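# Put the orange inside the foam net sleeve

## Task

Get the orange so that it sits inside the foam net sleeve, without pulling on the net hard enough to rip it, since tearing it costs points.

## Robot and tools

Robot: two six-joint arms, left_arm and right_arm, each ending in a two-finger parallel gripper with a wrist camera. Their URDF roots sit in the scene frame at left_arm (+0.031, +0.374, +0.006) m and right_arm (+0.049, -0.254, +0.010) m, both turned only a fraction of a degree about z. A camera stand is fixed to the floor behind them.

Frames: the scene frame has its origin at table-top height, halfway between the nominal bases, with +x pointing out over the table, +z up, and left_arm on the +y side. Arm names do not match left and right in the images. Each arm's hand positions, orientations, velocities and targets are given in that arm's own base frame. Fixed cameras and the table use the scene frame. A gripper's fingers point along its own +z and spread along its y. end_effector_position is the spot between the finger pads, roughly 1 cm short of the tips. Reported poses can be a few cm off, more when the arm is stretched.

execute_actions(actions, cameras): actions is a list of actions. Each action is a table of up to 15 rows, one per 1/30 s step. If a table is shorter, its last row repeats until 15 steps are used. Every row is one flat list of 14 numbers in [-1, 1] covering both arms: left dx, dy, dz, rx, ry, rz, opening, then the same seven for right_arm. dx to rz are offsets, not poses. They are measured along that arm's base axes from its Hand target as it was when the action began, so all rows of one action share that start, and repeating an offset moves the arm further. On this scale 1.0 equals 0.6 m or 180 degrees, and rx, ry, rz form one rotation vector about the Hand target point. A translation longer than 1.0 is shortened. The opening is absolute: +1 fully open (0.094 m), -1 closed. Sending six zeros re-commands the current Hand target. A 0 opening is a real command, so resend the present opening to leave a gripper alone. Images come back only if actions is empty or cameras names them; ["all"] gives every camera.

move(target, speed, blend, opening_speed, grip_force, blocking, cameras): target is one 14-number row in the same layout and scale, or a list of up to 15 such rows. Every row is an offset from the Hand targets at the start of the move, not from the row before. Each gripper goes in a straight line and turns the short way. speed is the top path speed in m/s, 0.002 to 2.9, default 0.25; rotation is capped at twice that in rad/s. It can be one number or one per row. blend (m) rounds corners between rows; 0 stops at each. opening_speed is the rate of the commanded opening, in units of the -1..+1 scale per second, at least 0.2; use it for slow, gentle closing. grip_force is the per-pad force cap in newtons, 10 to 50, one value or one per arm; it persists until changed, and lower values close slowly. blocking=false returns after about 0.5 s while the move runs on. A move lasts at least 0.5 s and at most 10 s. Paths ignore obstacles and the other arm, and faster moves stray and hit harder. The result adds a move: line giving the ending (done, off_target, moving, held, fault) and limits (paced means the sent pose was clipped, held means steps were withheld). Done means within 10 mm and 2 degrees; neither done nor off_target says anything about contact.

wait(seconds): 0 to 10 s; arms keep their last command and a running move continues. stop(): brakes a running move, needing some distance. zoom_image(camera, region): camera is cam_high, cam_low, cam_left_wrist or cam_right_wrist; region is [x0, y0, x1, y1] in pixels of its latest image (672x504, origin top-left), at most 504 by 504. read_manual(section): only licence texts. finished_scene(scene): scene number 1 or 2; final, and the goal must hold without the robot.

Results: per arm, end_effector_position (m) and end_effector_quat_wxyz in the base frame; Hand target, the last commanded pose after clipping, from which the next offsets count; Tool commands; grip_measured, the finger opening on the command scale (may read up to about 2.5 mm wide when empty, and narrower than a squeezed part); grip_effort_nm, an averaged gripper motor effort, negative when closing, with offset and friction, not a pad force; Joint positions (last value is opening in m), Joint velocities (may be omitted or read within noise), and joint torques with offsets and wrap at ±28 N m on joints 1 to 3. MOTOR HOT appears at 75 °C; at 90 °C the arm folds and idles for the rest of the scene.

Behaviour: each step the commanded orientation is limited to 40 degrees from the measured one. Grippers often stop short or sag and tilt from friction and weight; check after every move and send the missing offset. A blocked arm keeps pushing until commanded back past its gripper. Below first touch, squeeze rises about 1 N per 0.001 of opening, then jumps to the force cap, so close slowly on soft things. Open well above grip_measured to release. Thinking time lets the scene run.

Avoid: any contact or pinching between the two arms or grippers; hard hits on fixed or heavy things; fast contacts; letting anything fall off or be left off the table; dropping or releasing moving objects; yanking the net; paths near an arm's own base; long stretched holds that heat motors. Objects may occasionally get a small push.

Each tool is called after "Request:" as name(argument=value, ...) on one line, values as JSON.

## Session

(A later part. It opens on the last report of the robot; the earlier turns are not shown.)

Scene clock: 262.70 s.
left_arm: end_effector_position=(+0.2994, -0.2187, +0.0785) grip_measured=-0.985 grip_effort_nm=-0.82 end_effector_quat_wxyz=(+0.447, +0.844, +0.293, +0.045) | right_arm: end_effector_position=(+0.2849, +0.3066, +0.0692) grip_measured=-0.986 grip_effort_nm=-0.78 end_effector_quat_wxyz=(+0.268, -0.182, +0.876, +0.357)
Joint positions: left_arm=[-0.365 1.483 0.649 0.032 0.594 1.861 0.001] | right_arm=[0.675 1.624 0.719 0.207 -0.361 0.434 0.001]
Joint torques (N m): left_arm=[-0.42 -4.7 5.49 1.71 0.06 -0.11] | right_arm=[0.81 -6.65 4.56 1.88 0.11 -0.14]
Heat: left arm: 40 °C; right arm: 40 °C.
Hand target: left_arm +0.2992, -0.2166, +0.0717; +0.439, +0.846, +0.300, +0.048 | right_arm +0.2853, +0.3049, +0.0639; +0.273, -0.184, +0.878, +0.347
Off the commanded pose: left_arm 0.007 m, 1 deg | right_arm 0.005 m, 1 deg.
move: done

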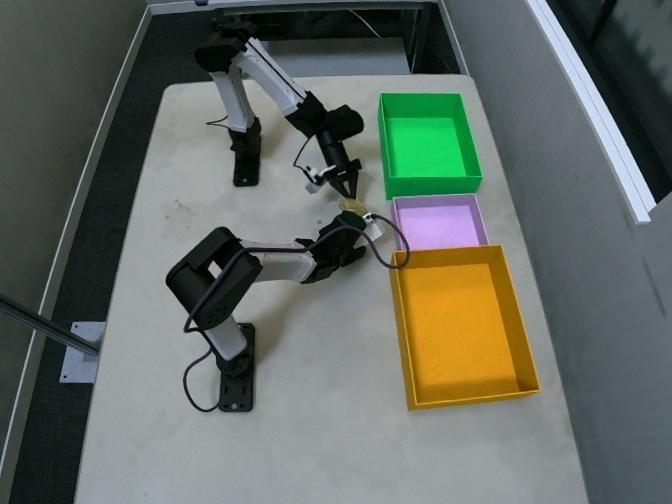

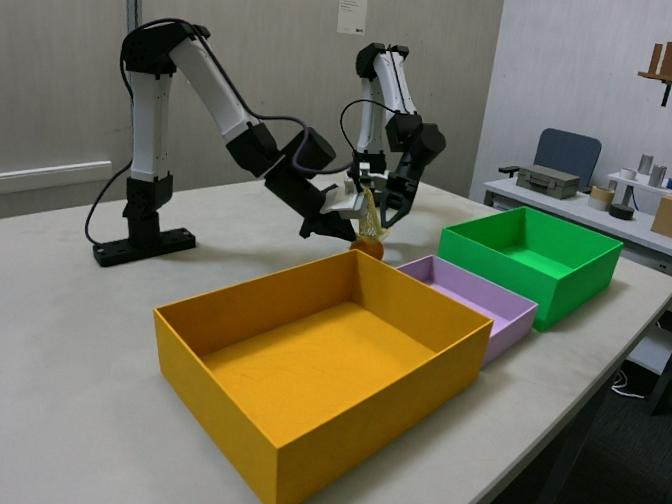

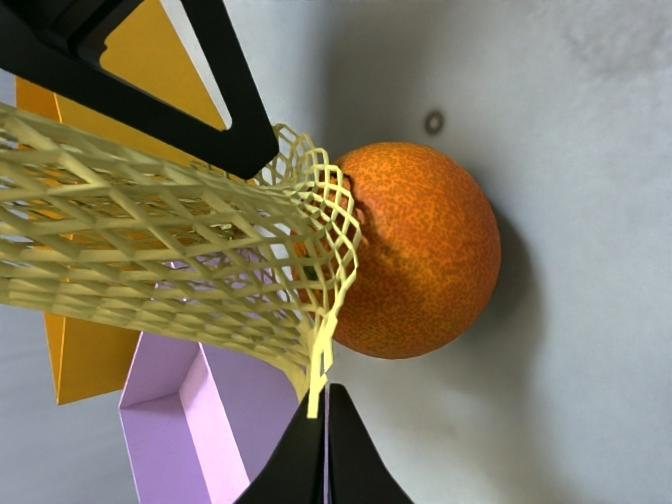

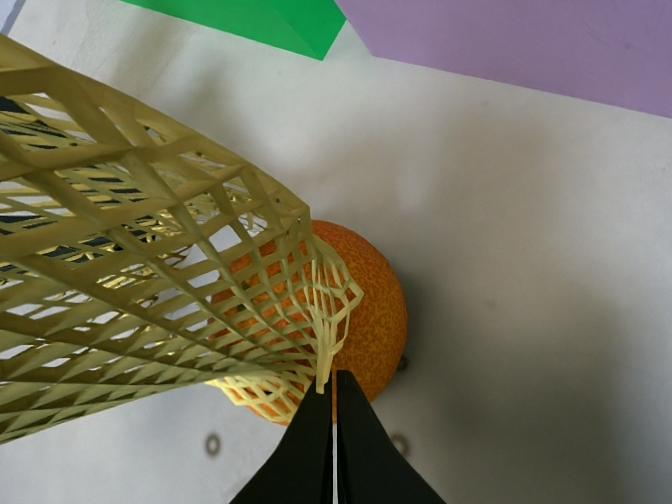

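Request:
zoom_image(camera="cam_high", region=[320, 170, 390, 240])

Request:
zoom_image(camera="cam_low", region=[345, 215, 395, 265])

Request:
zoom_image(camera="cam_left_wrist", region=[220, 110, 420, 310])

Scaled by 7.200 from the camera's 672x504 image, which has a finer 960x720 frame.

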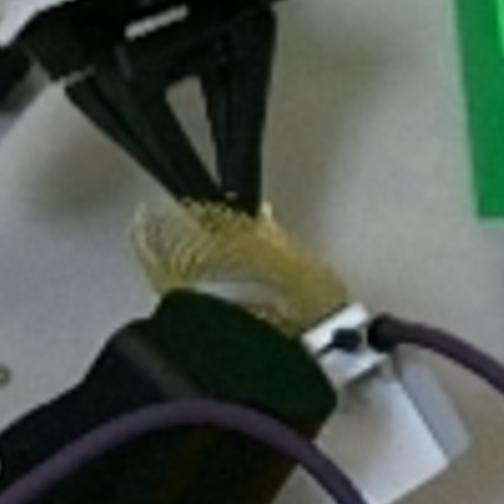

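Scaled by 10.080 from the camera's 672x504 image, which has a finer 960x720 frame.

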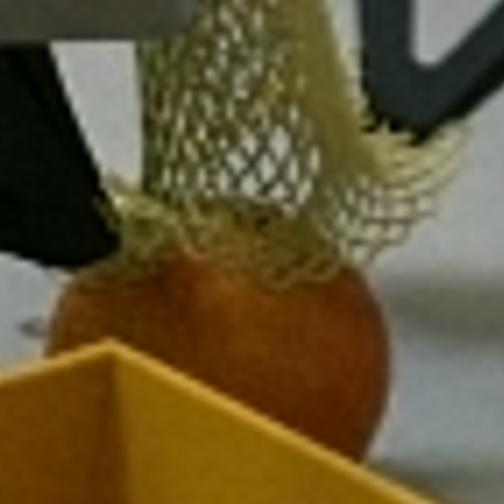

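Scaled by 2.520 from the camera's 672x504 image, which has a finer 960x720 frame.

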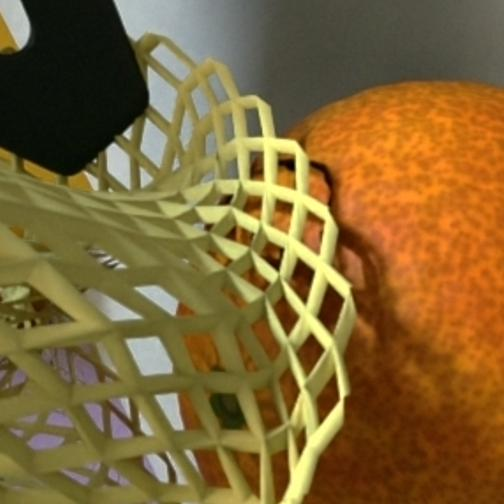

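Request:
move(target=[0, 0, -0.0492, 0, 0, 0, -1, 0, 0, -0.0403, 0, 0, 0, -1], speed=0.06, cameras=["all"])

Request:
zoom_image(camera="cam_low", region=[330, 195, 410, 275])

Request:
zoom_image(camera="cam_left_wrist", region=[180, 100, 580, 430])

Request:
zoom_image(camera="cam_right_wrist", region=[150, 180, 430, 460])

Scene clock: 302.13 s.
left_arm: end_effector_position=(+0.3033, -0.2202, +0.0544) grip_measured=-0.985 grip_effort_nm=-0.82 end_effector_quat_wxyz=(+0.454, +0.841, +0.289, +0.053) | right_arm: end_effector_position=(+0.2877, +0.3075, +0.0491) grip_measured=-0.986 grip_effort_nm=-0.78 end_effector_quat_wxyz=(+0.276, -0.182, +0.873, +0.358)
Joint positions: left_arm=[-0.365 1.571 0.592 0.2 0.593 1.861 0.001] | right_arm=[0.675 1.695 0.679 0.333 -0.354 0.434 0.001]
Joint torques (N m): left_arm=[-0.42 -4.52 4.7 1.54 0.06 -0.11] | right_arm=[0.83 -6.37 4.07 1.84 0.04 -0.14]
Heat: left arm: 41 °C; right arm: 39 °C.
Hand target: left_arm +0.2993, -0.2165, +0.0422; +0.439, +0.846, +0.300, +0.048 | right_arm +0.2854, +0.3050, +0.0400; +0.273, -0.184, +0.878, +0.347
Off the commanded pose: left_arm 0.013 m, 2 deg | right_arm 0.010 m, 1 deg.
move: off_target (left_arm)

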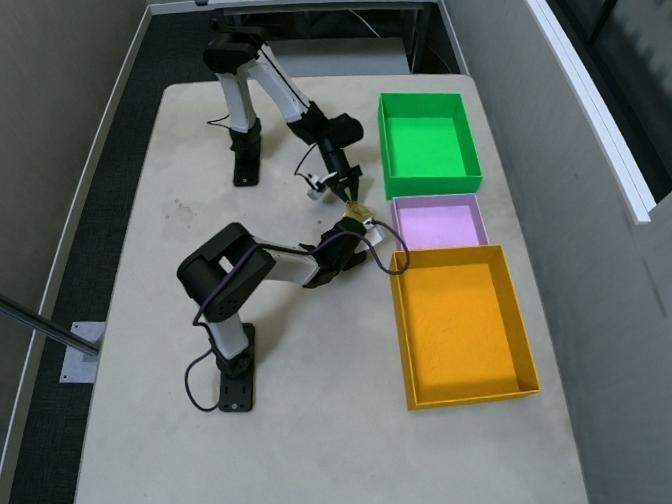

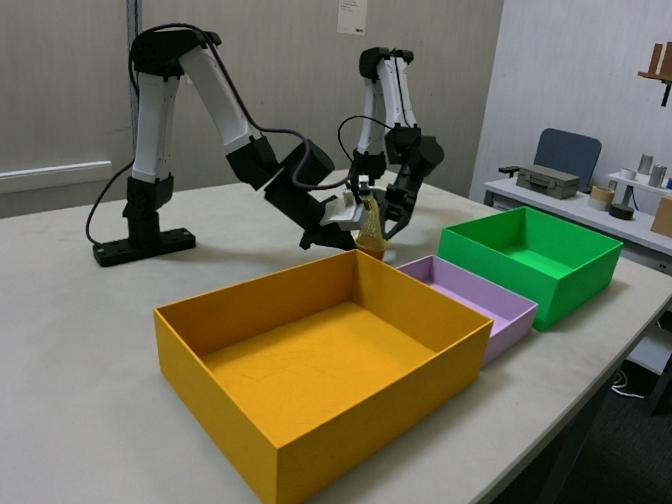

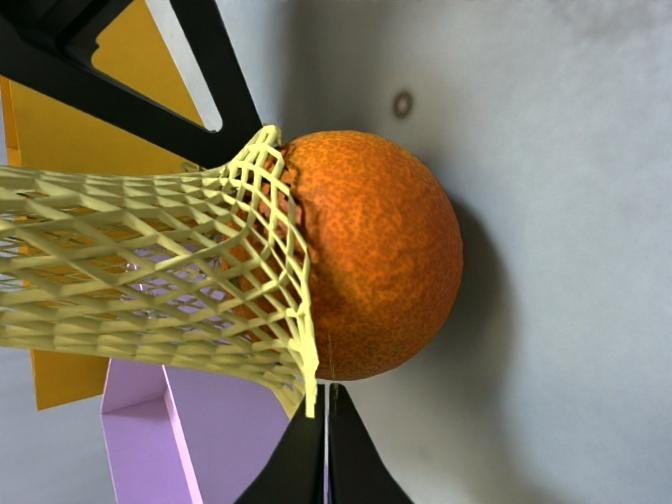

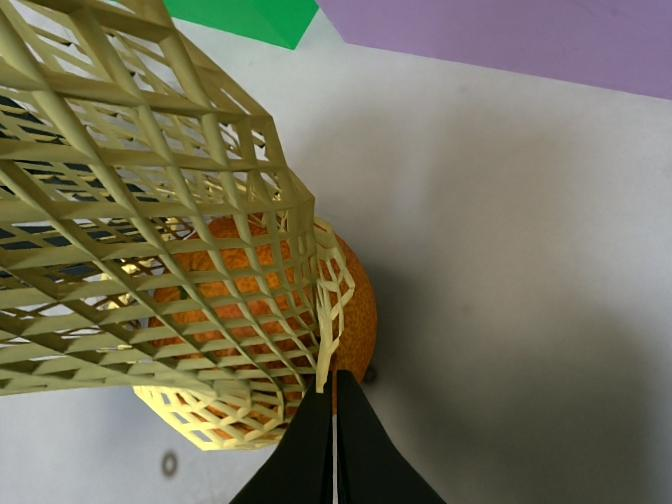

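Scaled by 6.300 from the camera's 672x504 image, which has a finer 960x720 frame.

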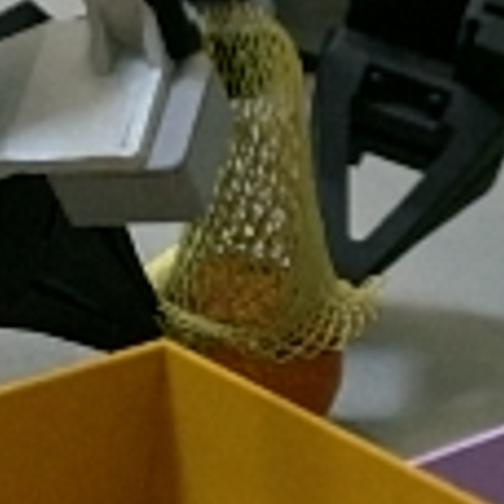

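Scaled by 1.260 from the camera's 672x504 image, which has a finer 960x720 frame.

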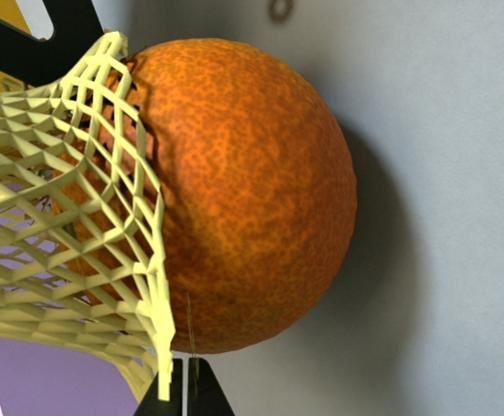

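Scaled by 1.800 from the camera's 672x504 image, which has a finer 960x720 frame.

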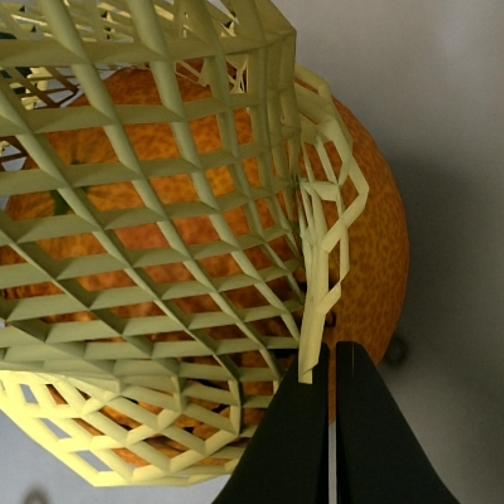

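Request:
move(target=[0, 0, -0.0367, 0, 0, 0, -1, 0, 0, -0.0367, 0, 0, 0, -1], speed=0.06, cameras=["all"])

Request:
zoom_image(camera="cam_low", region=[330, 195, 410, 275])

Request:
zoom_image(camera="cam_left_wrist", region=[180, 100, 580, 430])

Request:
zoom_image(camera="cam_right_wrist", region=[150, 180, 430, 460])

Scene clock: 324.00 s.
left_arm: end_effector_position=(+0.3117, -0.2234, +0.0450) grip_measured=-0.985 grip_effort_nm=-0.80 end_effector_quat_wxyz=(+0.470, +0.835, +0.277, +0.072) | right_arm: end_effector_position=(+0.2895, +0.3060, +0.0261) grip_measured=-0.986 grip_effort_nm=-0.78 end_effector_quat_wxyz=(+0.279, -0.179, +0.875, +0.352)
Joint positions: left_arm=[-0.365 1.641 0.562 0.356 0.593 1.861 0.001] | right_arm=[0.675 1.774 0.648 0.442 -0.34 0.434 0.001]
Joint torques (N m): left_arm=[-0.43 -3.88 3.79 1.16 0.04 -0.11] | right_arm=[0.81 -6.43 3.82 1.85 -0.09 -0.14]
Heat: left arm: 40 °C; right arm: 39 °C.
Hand target: left_arm +0.2992, -0.2165, +0.0201; +0.439, +0.846, +0.300, +0.048 | right_arm +0.2854, +0.3050, +0.0178; +0.273, -0.184, +0.878, +0.347
Off the commanded pose: left_arm 0.029 m, 5 deg | right_arm 0.009 m, 1 deg.
move: off_target (left_arm)

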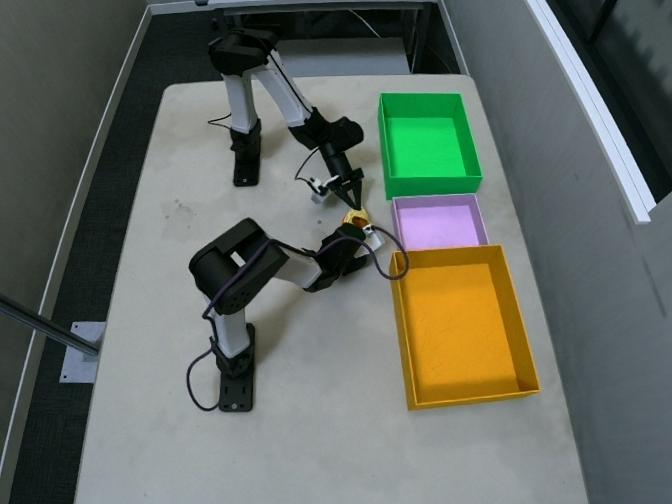

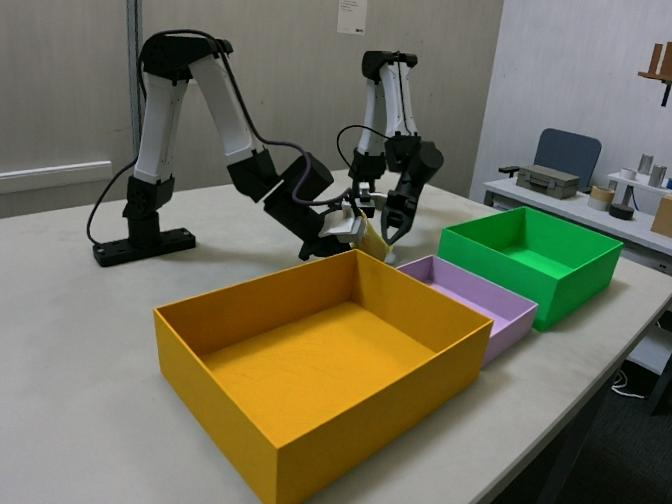

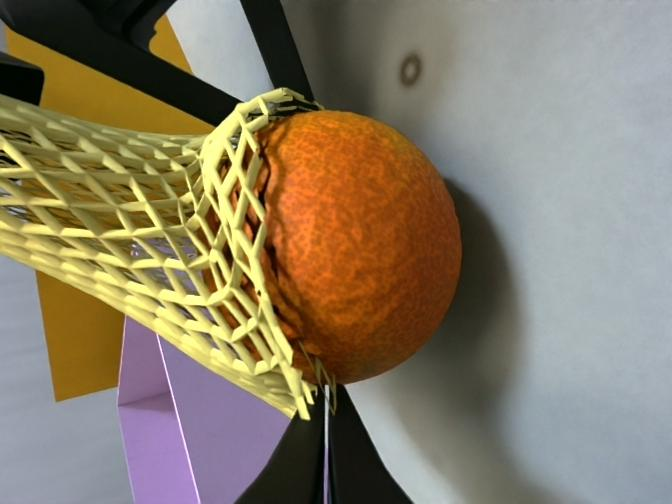

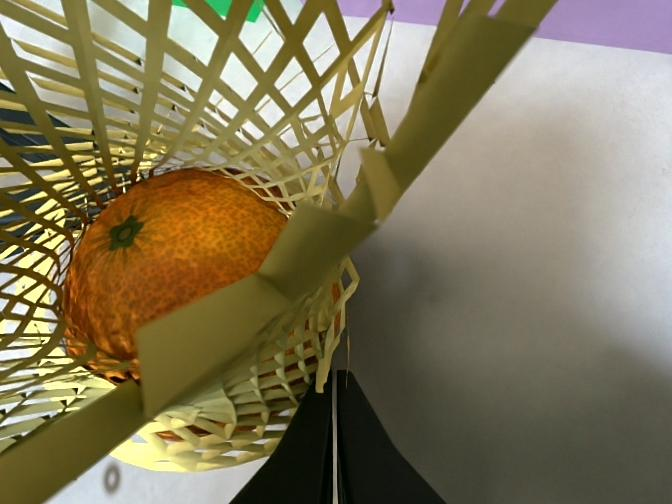

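Scaled by 6.300 from the camera's 672x504 image, which has a finer 960x720 frame.

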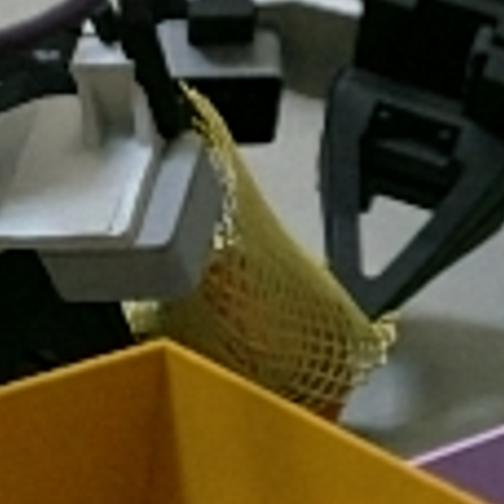

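Scaled by 1.260 from the camera's 672x504 image, which has a finer 960x720 frame.

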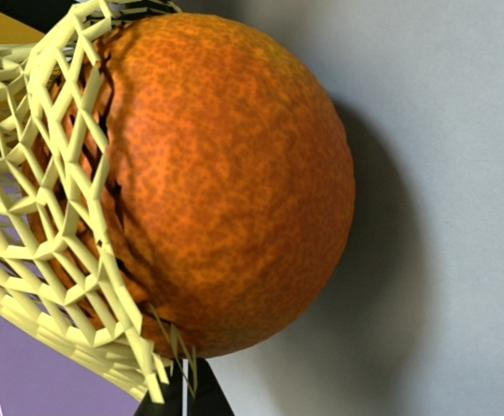

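Scaled by 1.800 from the camera's 672x504 image, which has a finer 960x720 frame.

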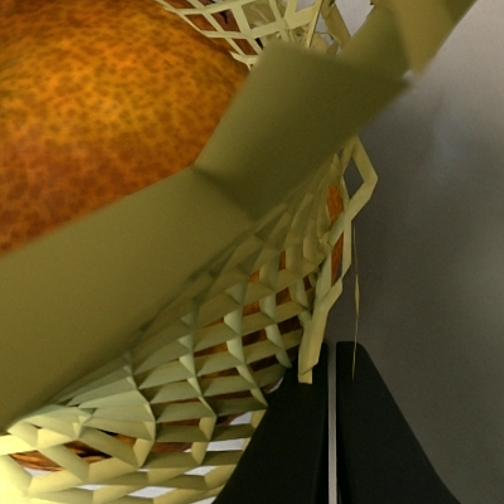

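Request:
move(target=[-0.005, 0.01, -0.03, 0, 0, 0, -1, 0, 0, 0, 0, 0, 0, -1], speed=0.05, cameras=["all"])

Request:
zoom_image(camera="cam_low", region=[330, 195, 410, 275])

Request:
zoom_image(camera="cam_high", region=[320, 180, 390, 250])

Scene clock: 355.90 s.
left_arm: end_effector_position=(+0.3117, -0.2162, +0.0265) grip_measured=-0.985 grip_effort_nm=-0.78 end_effector_quat_wxyz=(+0.468, +0.833, +0.285, +0.075) | right_arm: end_effector_position=(+0.2912, +0.3073, +0.0288) grip_measured=-0.986 grip_effort_nm=-0.78 end_effector_quat_wxyz=(+0.285, -0.180, +0.872, +0.355)
Joint positions: left_arm=[-0.347 1.703 0.522 0.455 0.593 1.861 0.001] | right_arm=[0.675 1.774 0.648 0.456 -0.34 0.434 0.001]
Joint torques (N m): left_arm=[-0.46 -4.03 3.3 1.19 0.17 0.03] | right_arm=[0.81 -6.49 3.81 1.72 -0.09 -0.14]
Heat: left arm: 38 °C; right arm: 40 °C.
Hand target: left_arm +0.2961, -0.2106, +0.0021; +0.438, +0.846, +0.300, +0.048 | right_arm +0.2853, +0.3050, +0.0178; +0.273, -0.184, +0.878, +0.347
Off the commanded pose: left_arm 0.029 m, 5 deg | right_arm 0.013 m, 2 deg.
move: off_target (left_arm, right_arm)

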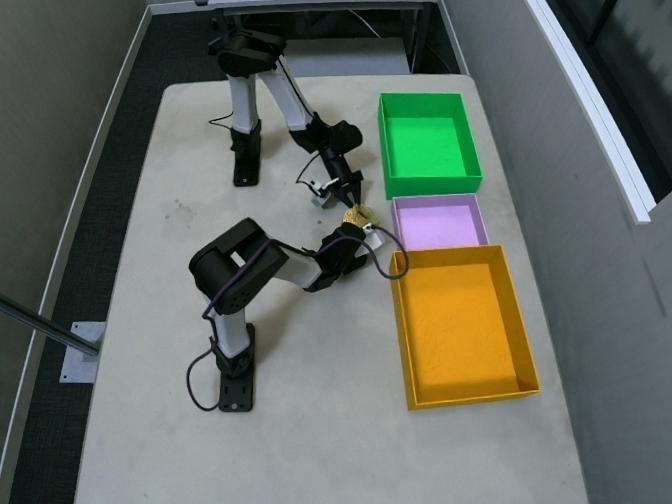

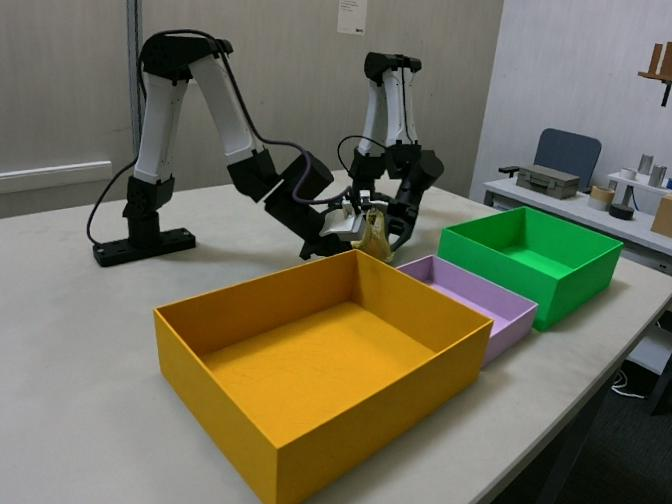

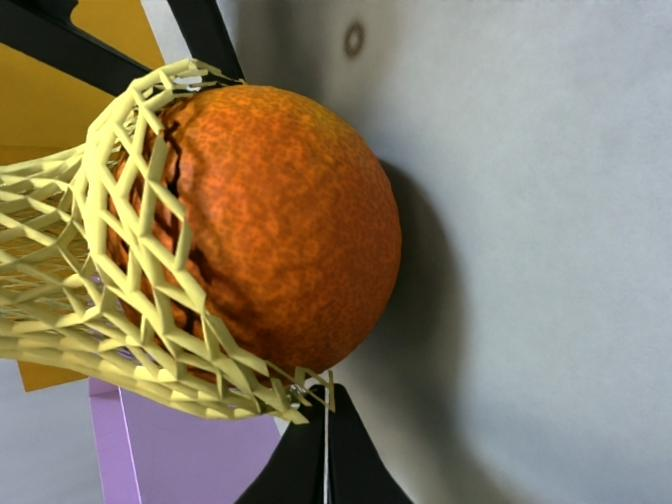

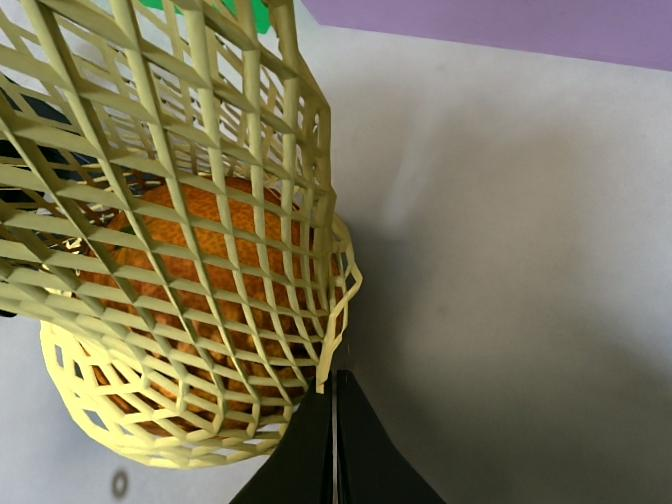

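Scaled by 6.300 from the camera's 672x504 image, which has a finer 960x720 frame.

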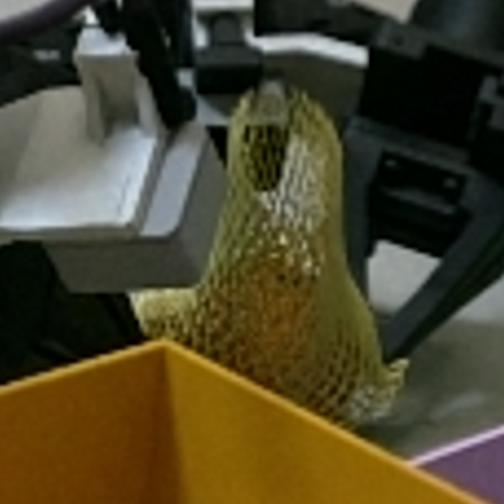

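Scaled by 7.200 from the camera's 672x504 image, which has a finer 960x720 frame.

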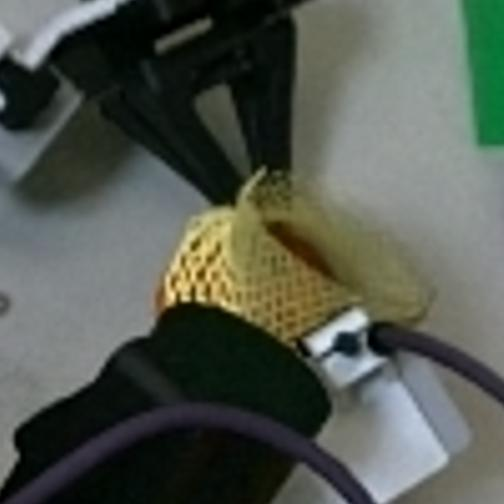

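Request:
move(target=[-0.0333, 0.005, -0.03, 0, -0.0556, 0, -1, -0.025, 0, -0.03, 0, -0.0833, 0, -1], speed=0.06, cameras=["all"])

Request:
zoom_image(camera="cam_low", region=[330, 195, 410, 275])

Request:
zoom_image(camera="cam_high", region=[320, 180, 390, 250])

Scene clock: 390.30 s.
left_arm: end_effector_position=(+0.2856, -0.2145, +0.0066) grip_measured=-0.985 grip_effort_nm=-0.78 end_effector_quat_wxyz=(+0.496, +0.823, +0.243, +0.134) | right_arm: end_effector_position=(+0.2733, +0.3109, +0.0125) grip_measured=-0.986 grip_effort_nm=-0.78 end_effector_quat_wxyz=(+0.392, -0.226, +0.825, +0.339)
Joint positions: left_arm=[-0.388 1.811 0.311 0.914 0.546 1.88 0.001] | right_arm=[0.773 1.902 0.459 0.954 -0.184 0.347 0.001]
Joint torques (N m): left_arm=[-0.91 -3.62 2.22 1.43 -0.17 0.04] | right_arm=[0.81 -6.15 2.55 1.84 0.2 -0.15]
Heat: left arm: 37 °C; right arm: 39 °C.
Hand target: left_arm +0.2763, -0.2076, -0.0158; +0.463, +0.838, +0.261, +0.122 | right_arm +0.2704, +0.3049, -0.0001; +0.385, -0.228, +0.835, +0.320
Off the commanded pose: left_arm 0.025 m, 5 deg | right_arm 0.014 m, 3 deg.
move: off_target (left_arm, right_arm)

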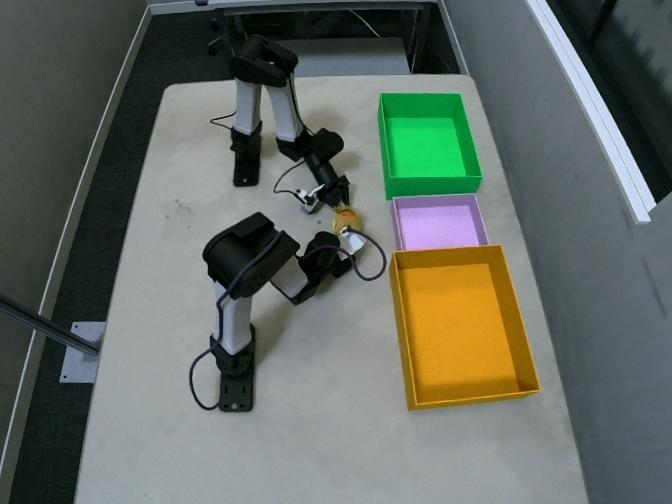

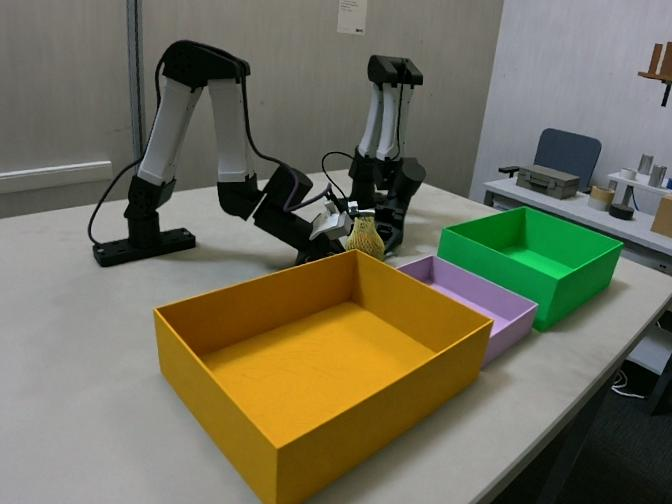

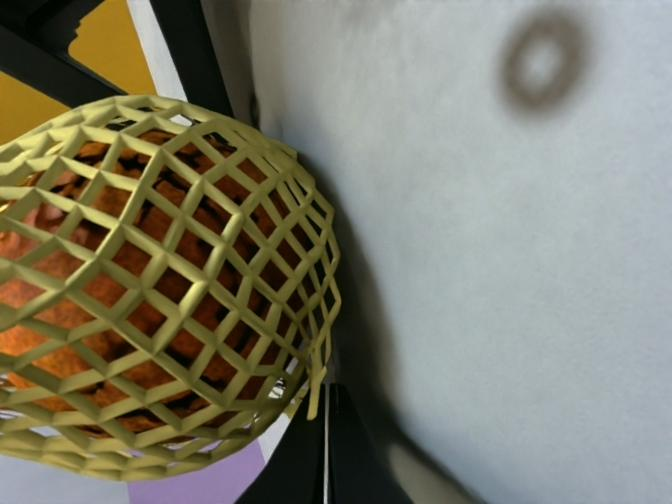

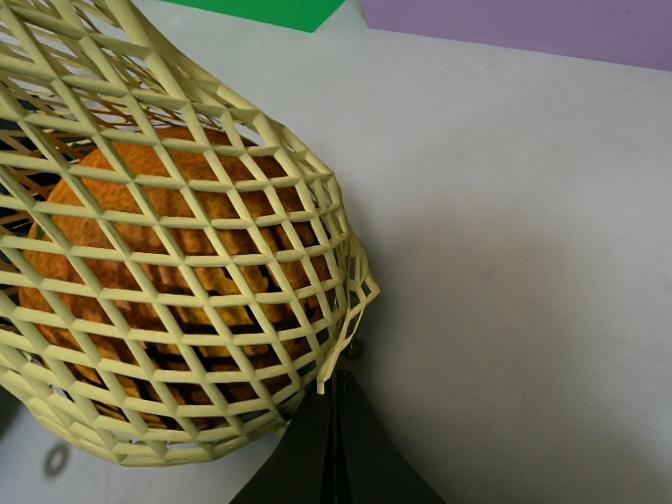

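Scaled by 6.300 from the camera's 672x504 image, which has a finer 960x720 frame.

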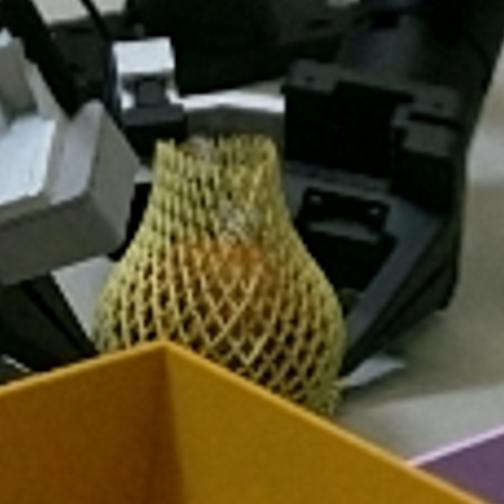

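Scaled by 7.200 from the camera's 672x504 image, which has a finer 960x720 frame.

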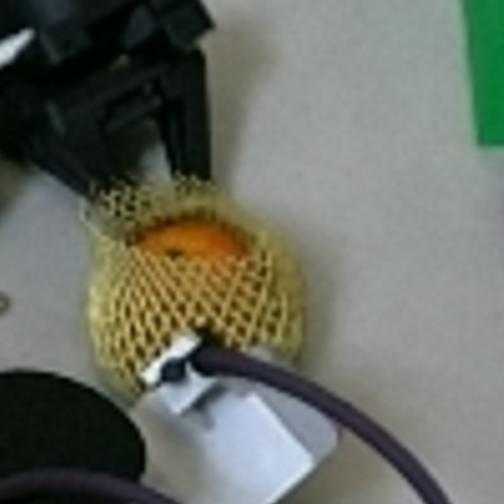

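Request:
move(target=[[0.01, -0.006, 0.042, 0, 0, 0, -1, 0.003, 0.006, 0.018, 0, 0, 0, -1], [0.01, -0.006, 0.042, 0, 0, 0, -0.7, 0.003, 0.006, 0.018, 0, 0, 0, -0.7]], speed=0.05, cameras=["all"])

Request:
zoom_image(camera="cam_low", region=[330, 195, 410, 275])

Request:
zoom_image(camera="cam_high", region=[310, 180, 380, 250])

Scene clock: 410.93 s.
left_arm: end_effector_position=(+0.2802, -0.2121, +0.0095) grip_measured=-0.702 grip_effort_nm=0.12 end_effector_quat_wxyz=(+0.471, +0.835, +0.259, +0.117) | right_arm: end_effector_position=(+0.2719, +0.3094, +0.0117) grip_measured=-0.702 grip_effort_nm=0.12 end_effector_quat_wxyz=(+0.388, -0.226, +0.829, +0.332)
Joint positions: left_arm=[-0.398 1.706 0.332 0.718 0.524 1.881 0.014] | right_arm=[0.777 1.885 0.459 0.92 -0.172 0.347 0.014]
Joint torques (N m): left_arm=[-0.51 -6.38 4.97 1.5 0.02 -0.02] | right_arm=[0.88 -9.1 4.08 1.53 0.14 -0.12]
Heat: left arm: 36 °C; right arm: 40 °C.
Hand target: left_arm +0.2823, -0.2112, +0.0094; +0.463, +0.838, +0.261, +0.121 | right_arm +0.2722, +0.3085, +0.0107; +0.385, -0.228, +0.835, +0.320
Off the commanded pose: left_arm 0.002 m, 1 deg | right_arm 0.001 m, 2 deg.
move: done

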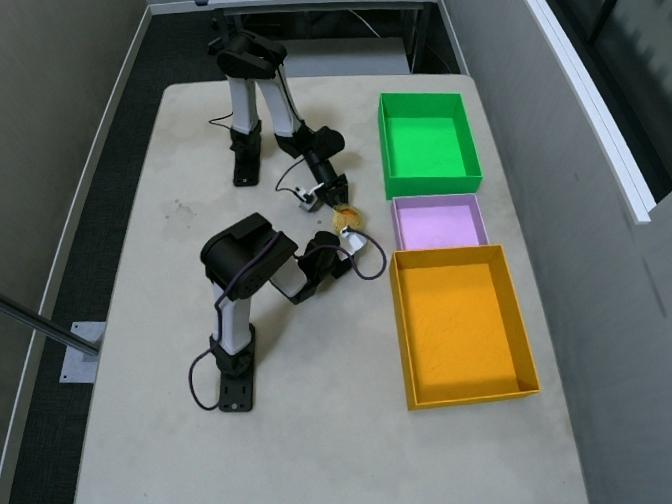

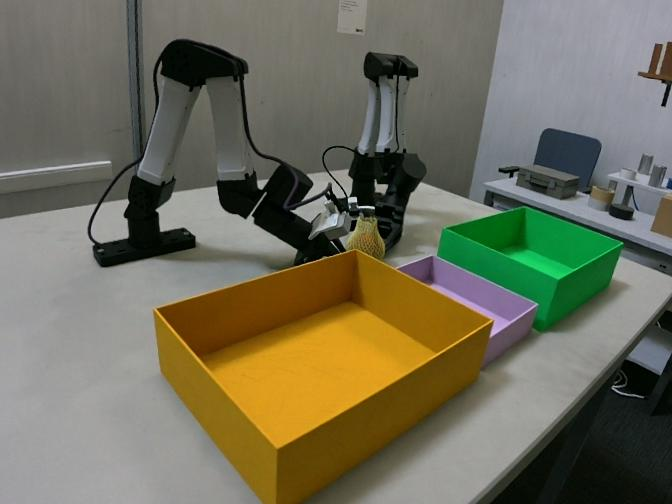

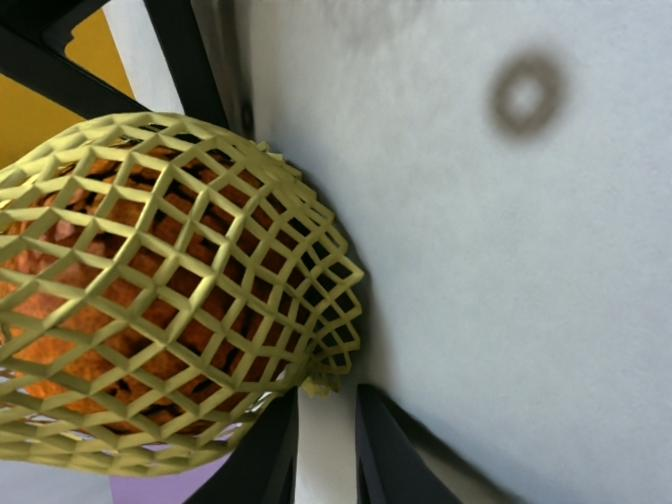

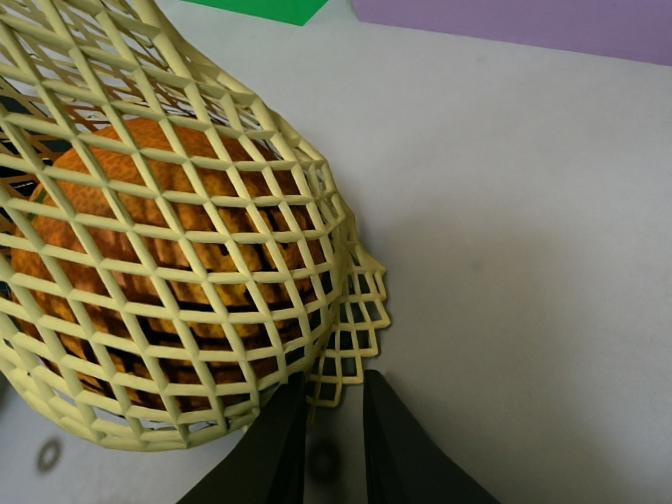

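Scaled by 6.300 from the camera's 672x504 image, which has a finer 960x720 frame.

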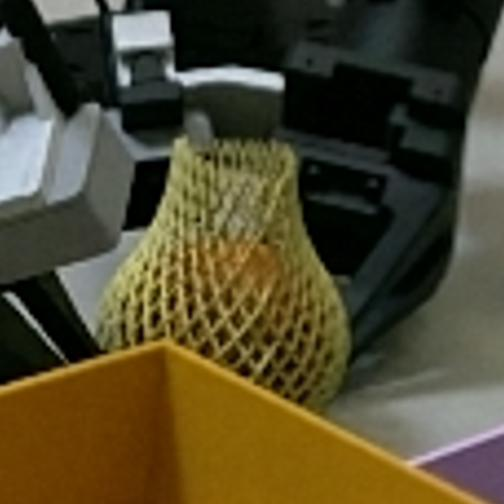

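Scaled by 7.200 from the camera's 672x504 image, which has a finer 960x720 frame.

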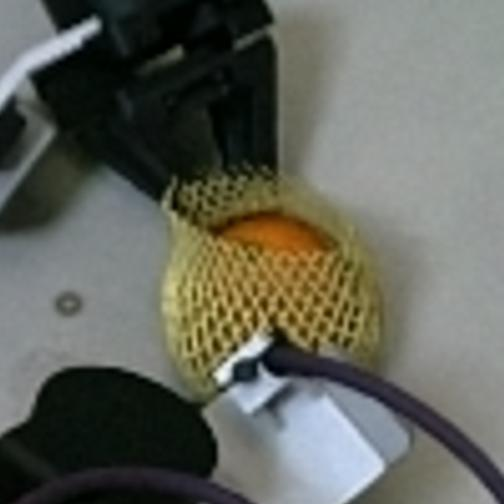

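Request:
move(target=[-0.046, 0.075, 0.05, 0, 0, 0, -0.7, -0.0494, -0.0737, 0.05, 0, 0, 0, -0.7], speed=0.07, cameras=["all"])

Request:
zoom_image(camera="cam_low", region=[330, 195, 410, 275])

Request:
zoom_image(camera="cam_high", region=[310, 180, 380, 250])

Scene clock: 427.90 s.
left_arm: end_effector_position=(+0.2576, -0.1668, +0.0385) grip_measured=-0.702 grip_effort_nm=0.10 end_effector_quat_wxyz=(+0.461, +0.837, +0.265, +0.124) | right_arm: end_effector_position=(+0.2445, +0.2656, +0.0384) grip_measured=-0.702 grip_effort_nm=0.10 end_effector_quat_wxyz=(+0.386, -0.222, +0.837, +0.317)
Joint positions: left_arm=[-0.24 1.347 0.263 0.353 0.619 2.005 0.014] | right_arm=[0.741 1.553 0.299 0.72 -0.178 0.324 0.014]
Joint torques (N m): left_arm=[0.53 -4.63 5.04 1.55 0.39 0.04] | right_arm=[-0.23 -7.05 3.71 1.85 -0.21 -0.14]
Heat: left arm: 36 °C; right arm: 41 °C.
Hand target: left_arm +0.2547, -0.1661, +0.0394; +0.463, +0.838, +0.261, +0.122 | right_arm +0.2425, +0.2643, +0.0406; +0.385, -0.228, +0.835, +0.320
Off the commanded pose: left_arm 0.003 m, 1 deg | right_arm 0.003 m, 1 deg.
move: done

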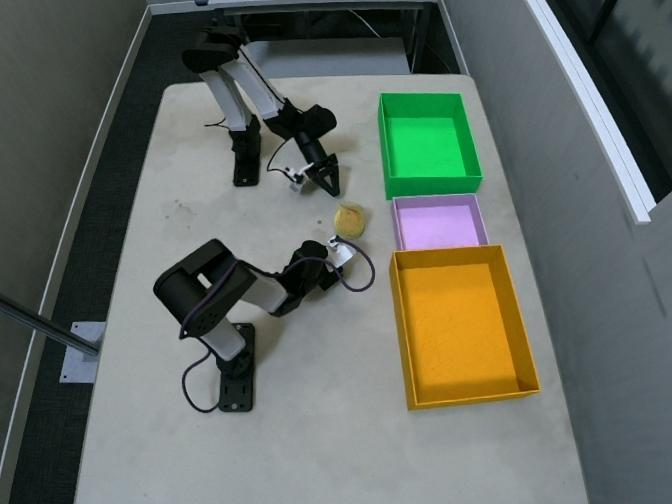

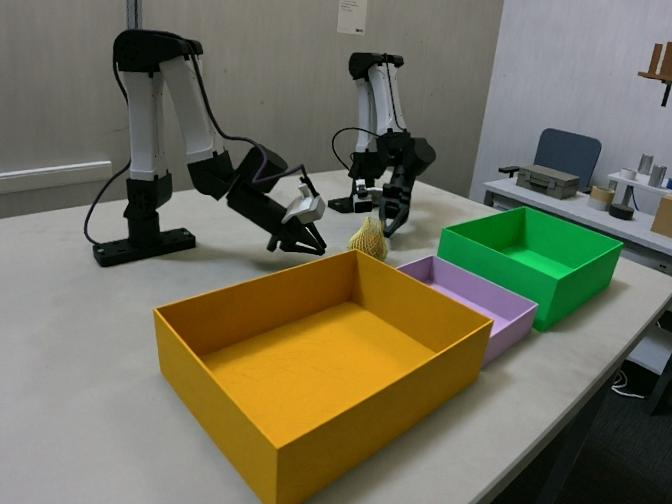

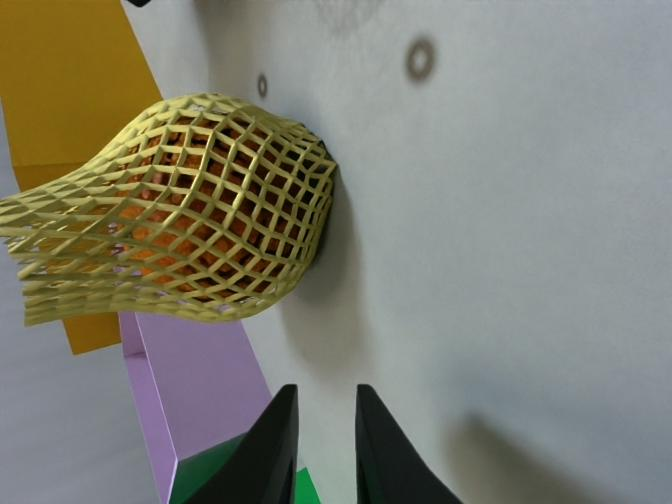

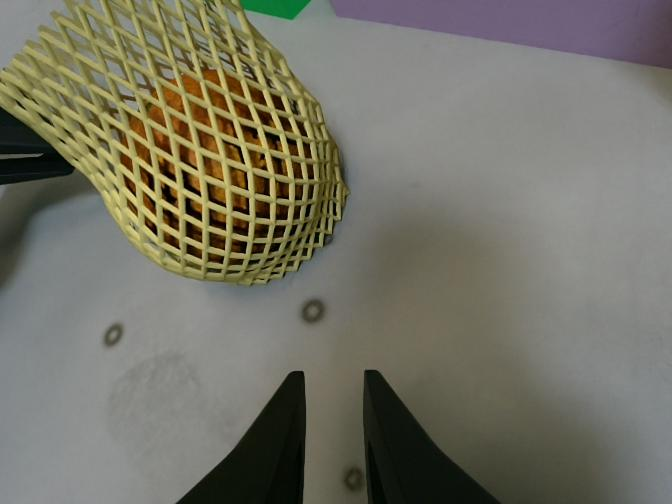

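Scaled by 6.300 from the camera's 672x504 image, which has a finer 960x720 frame.

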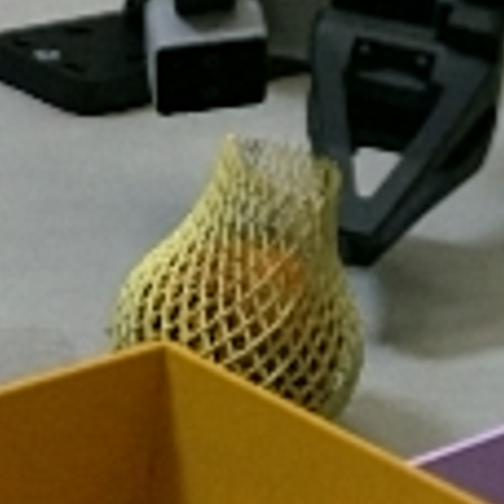

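Scaled by 7.200 from the camera's 672x504 image, which has a finer 960x720 frame.

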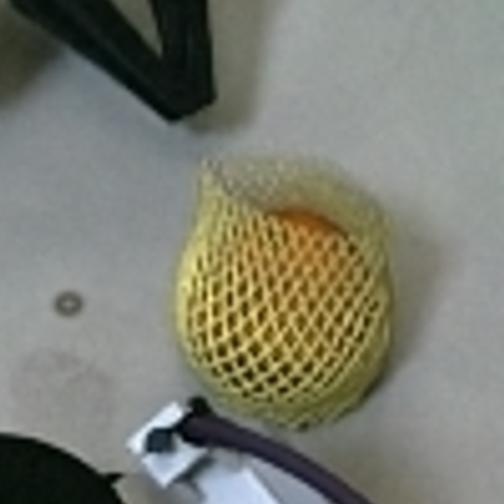

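Request:
finished_scene(scene=1)

The scene is finished: the task was done.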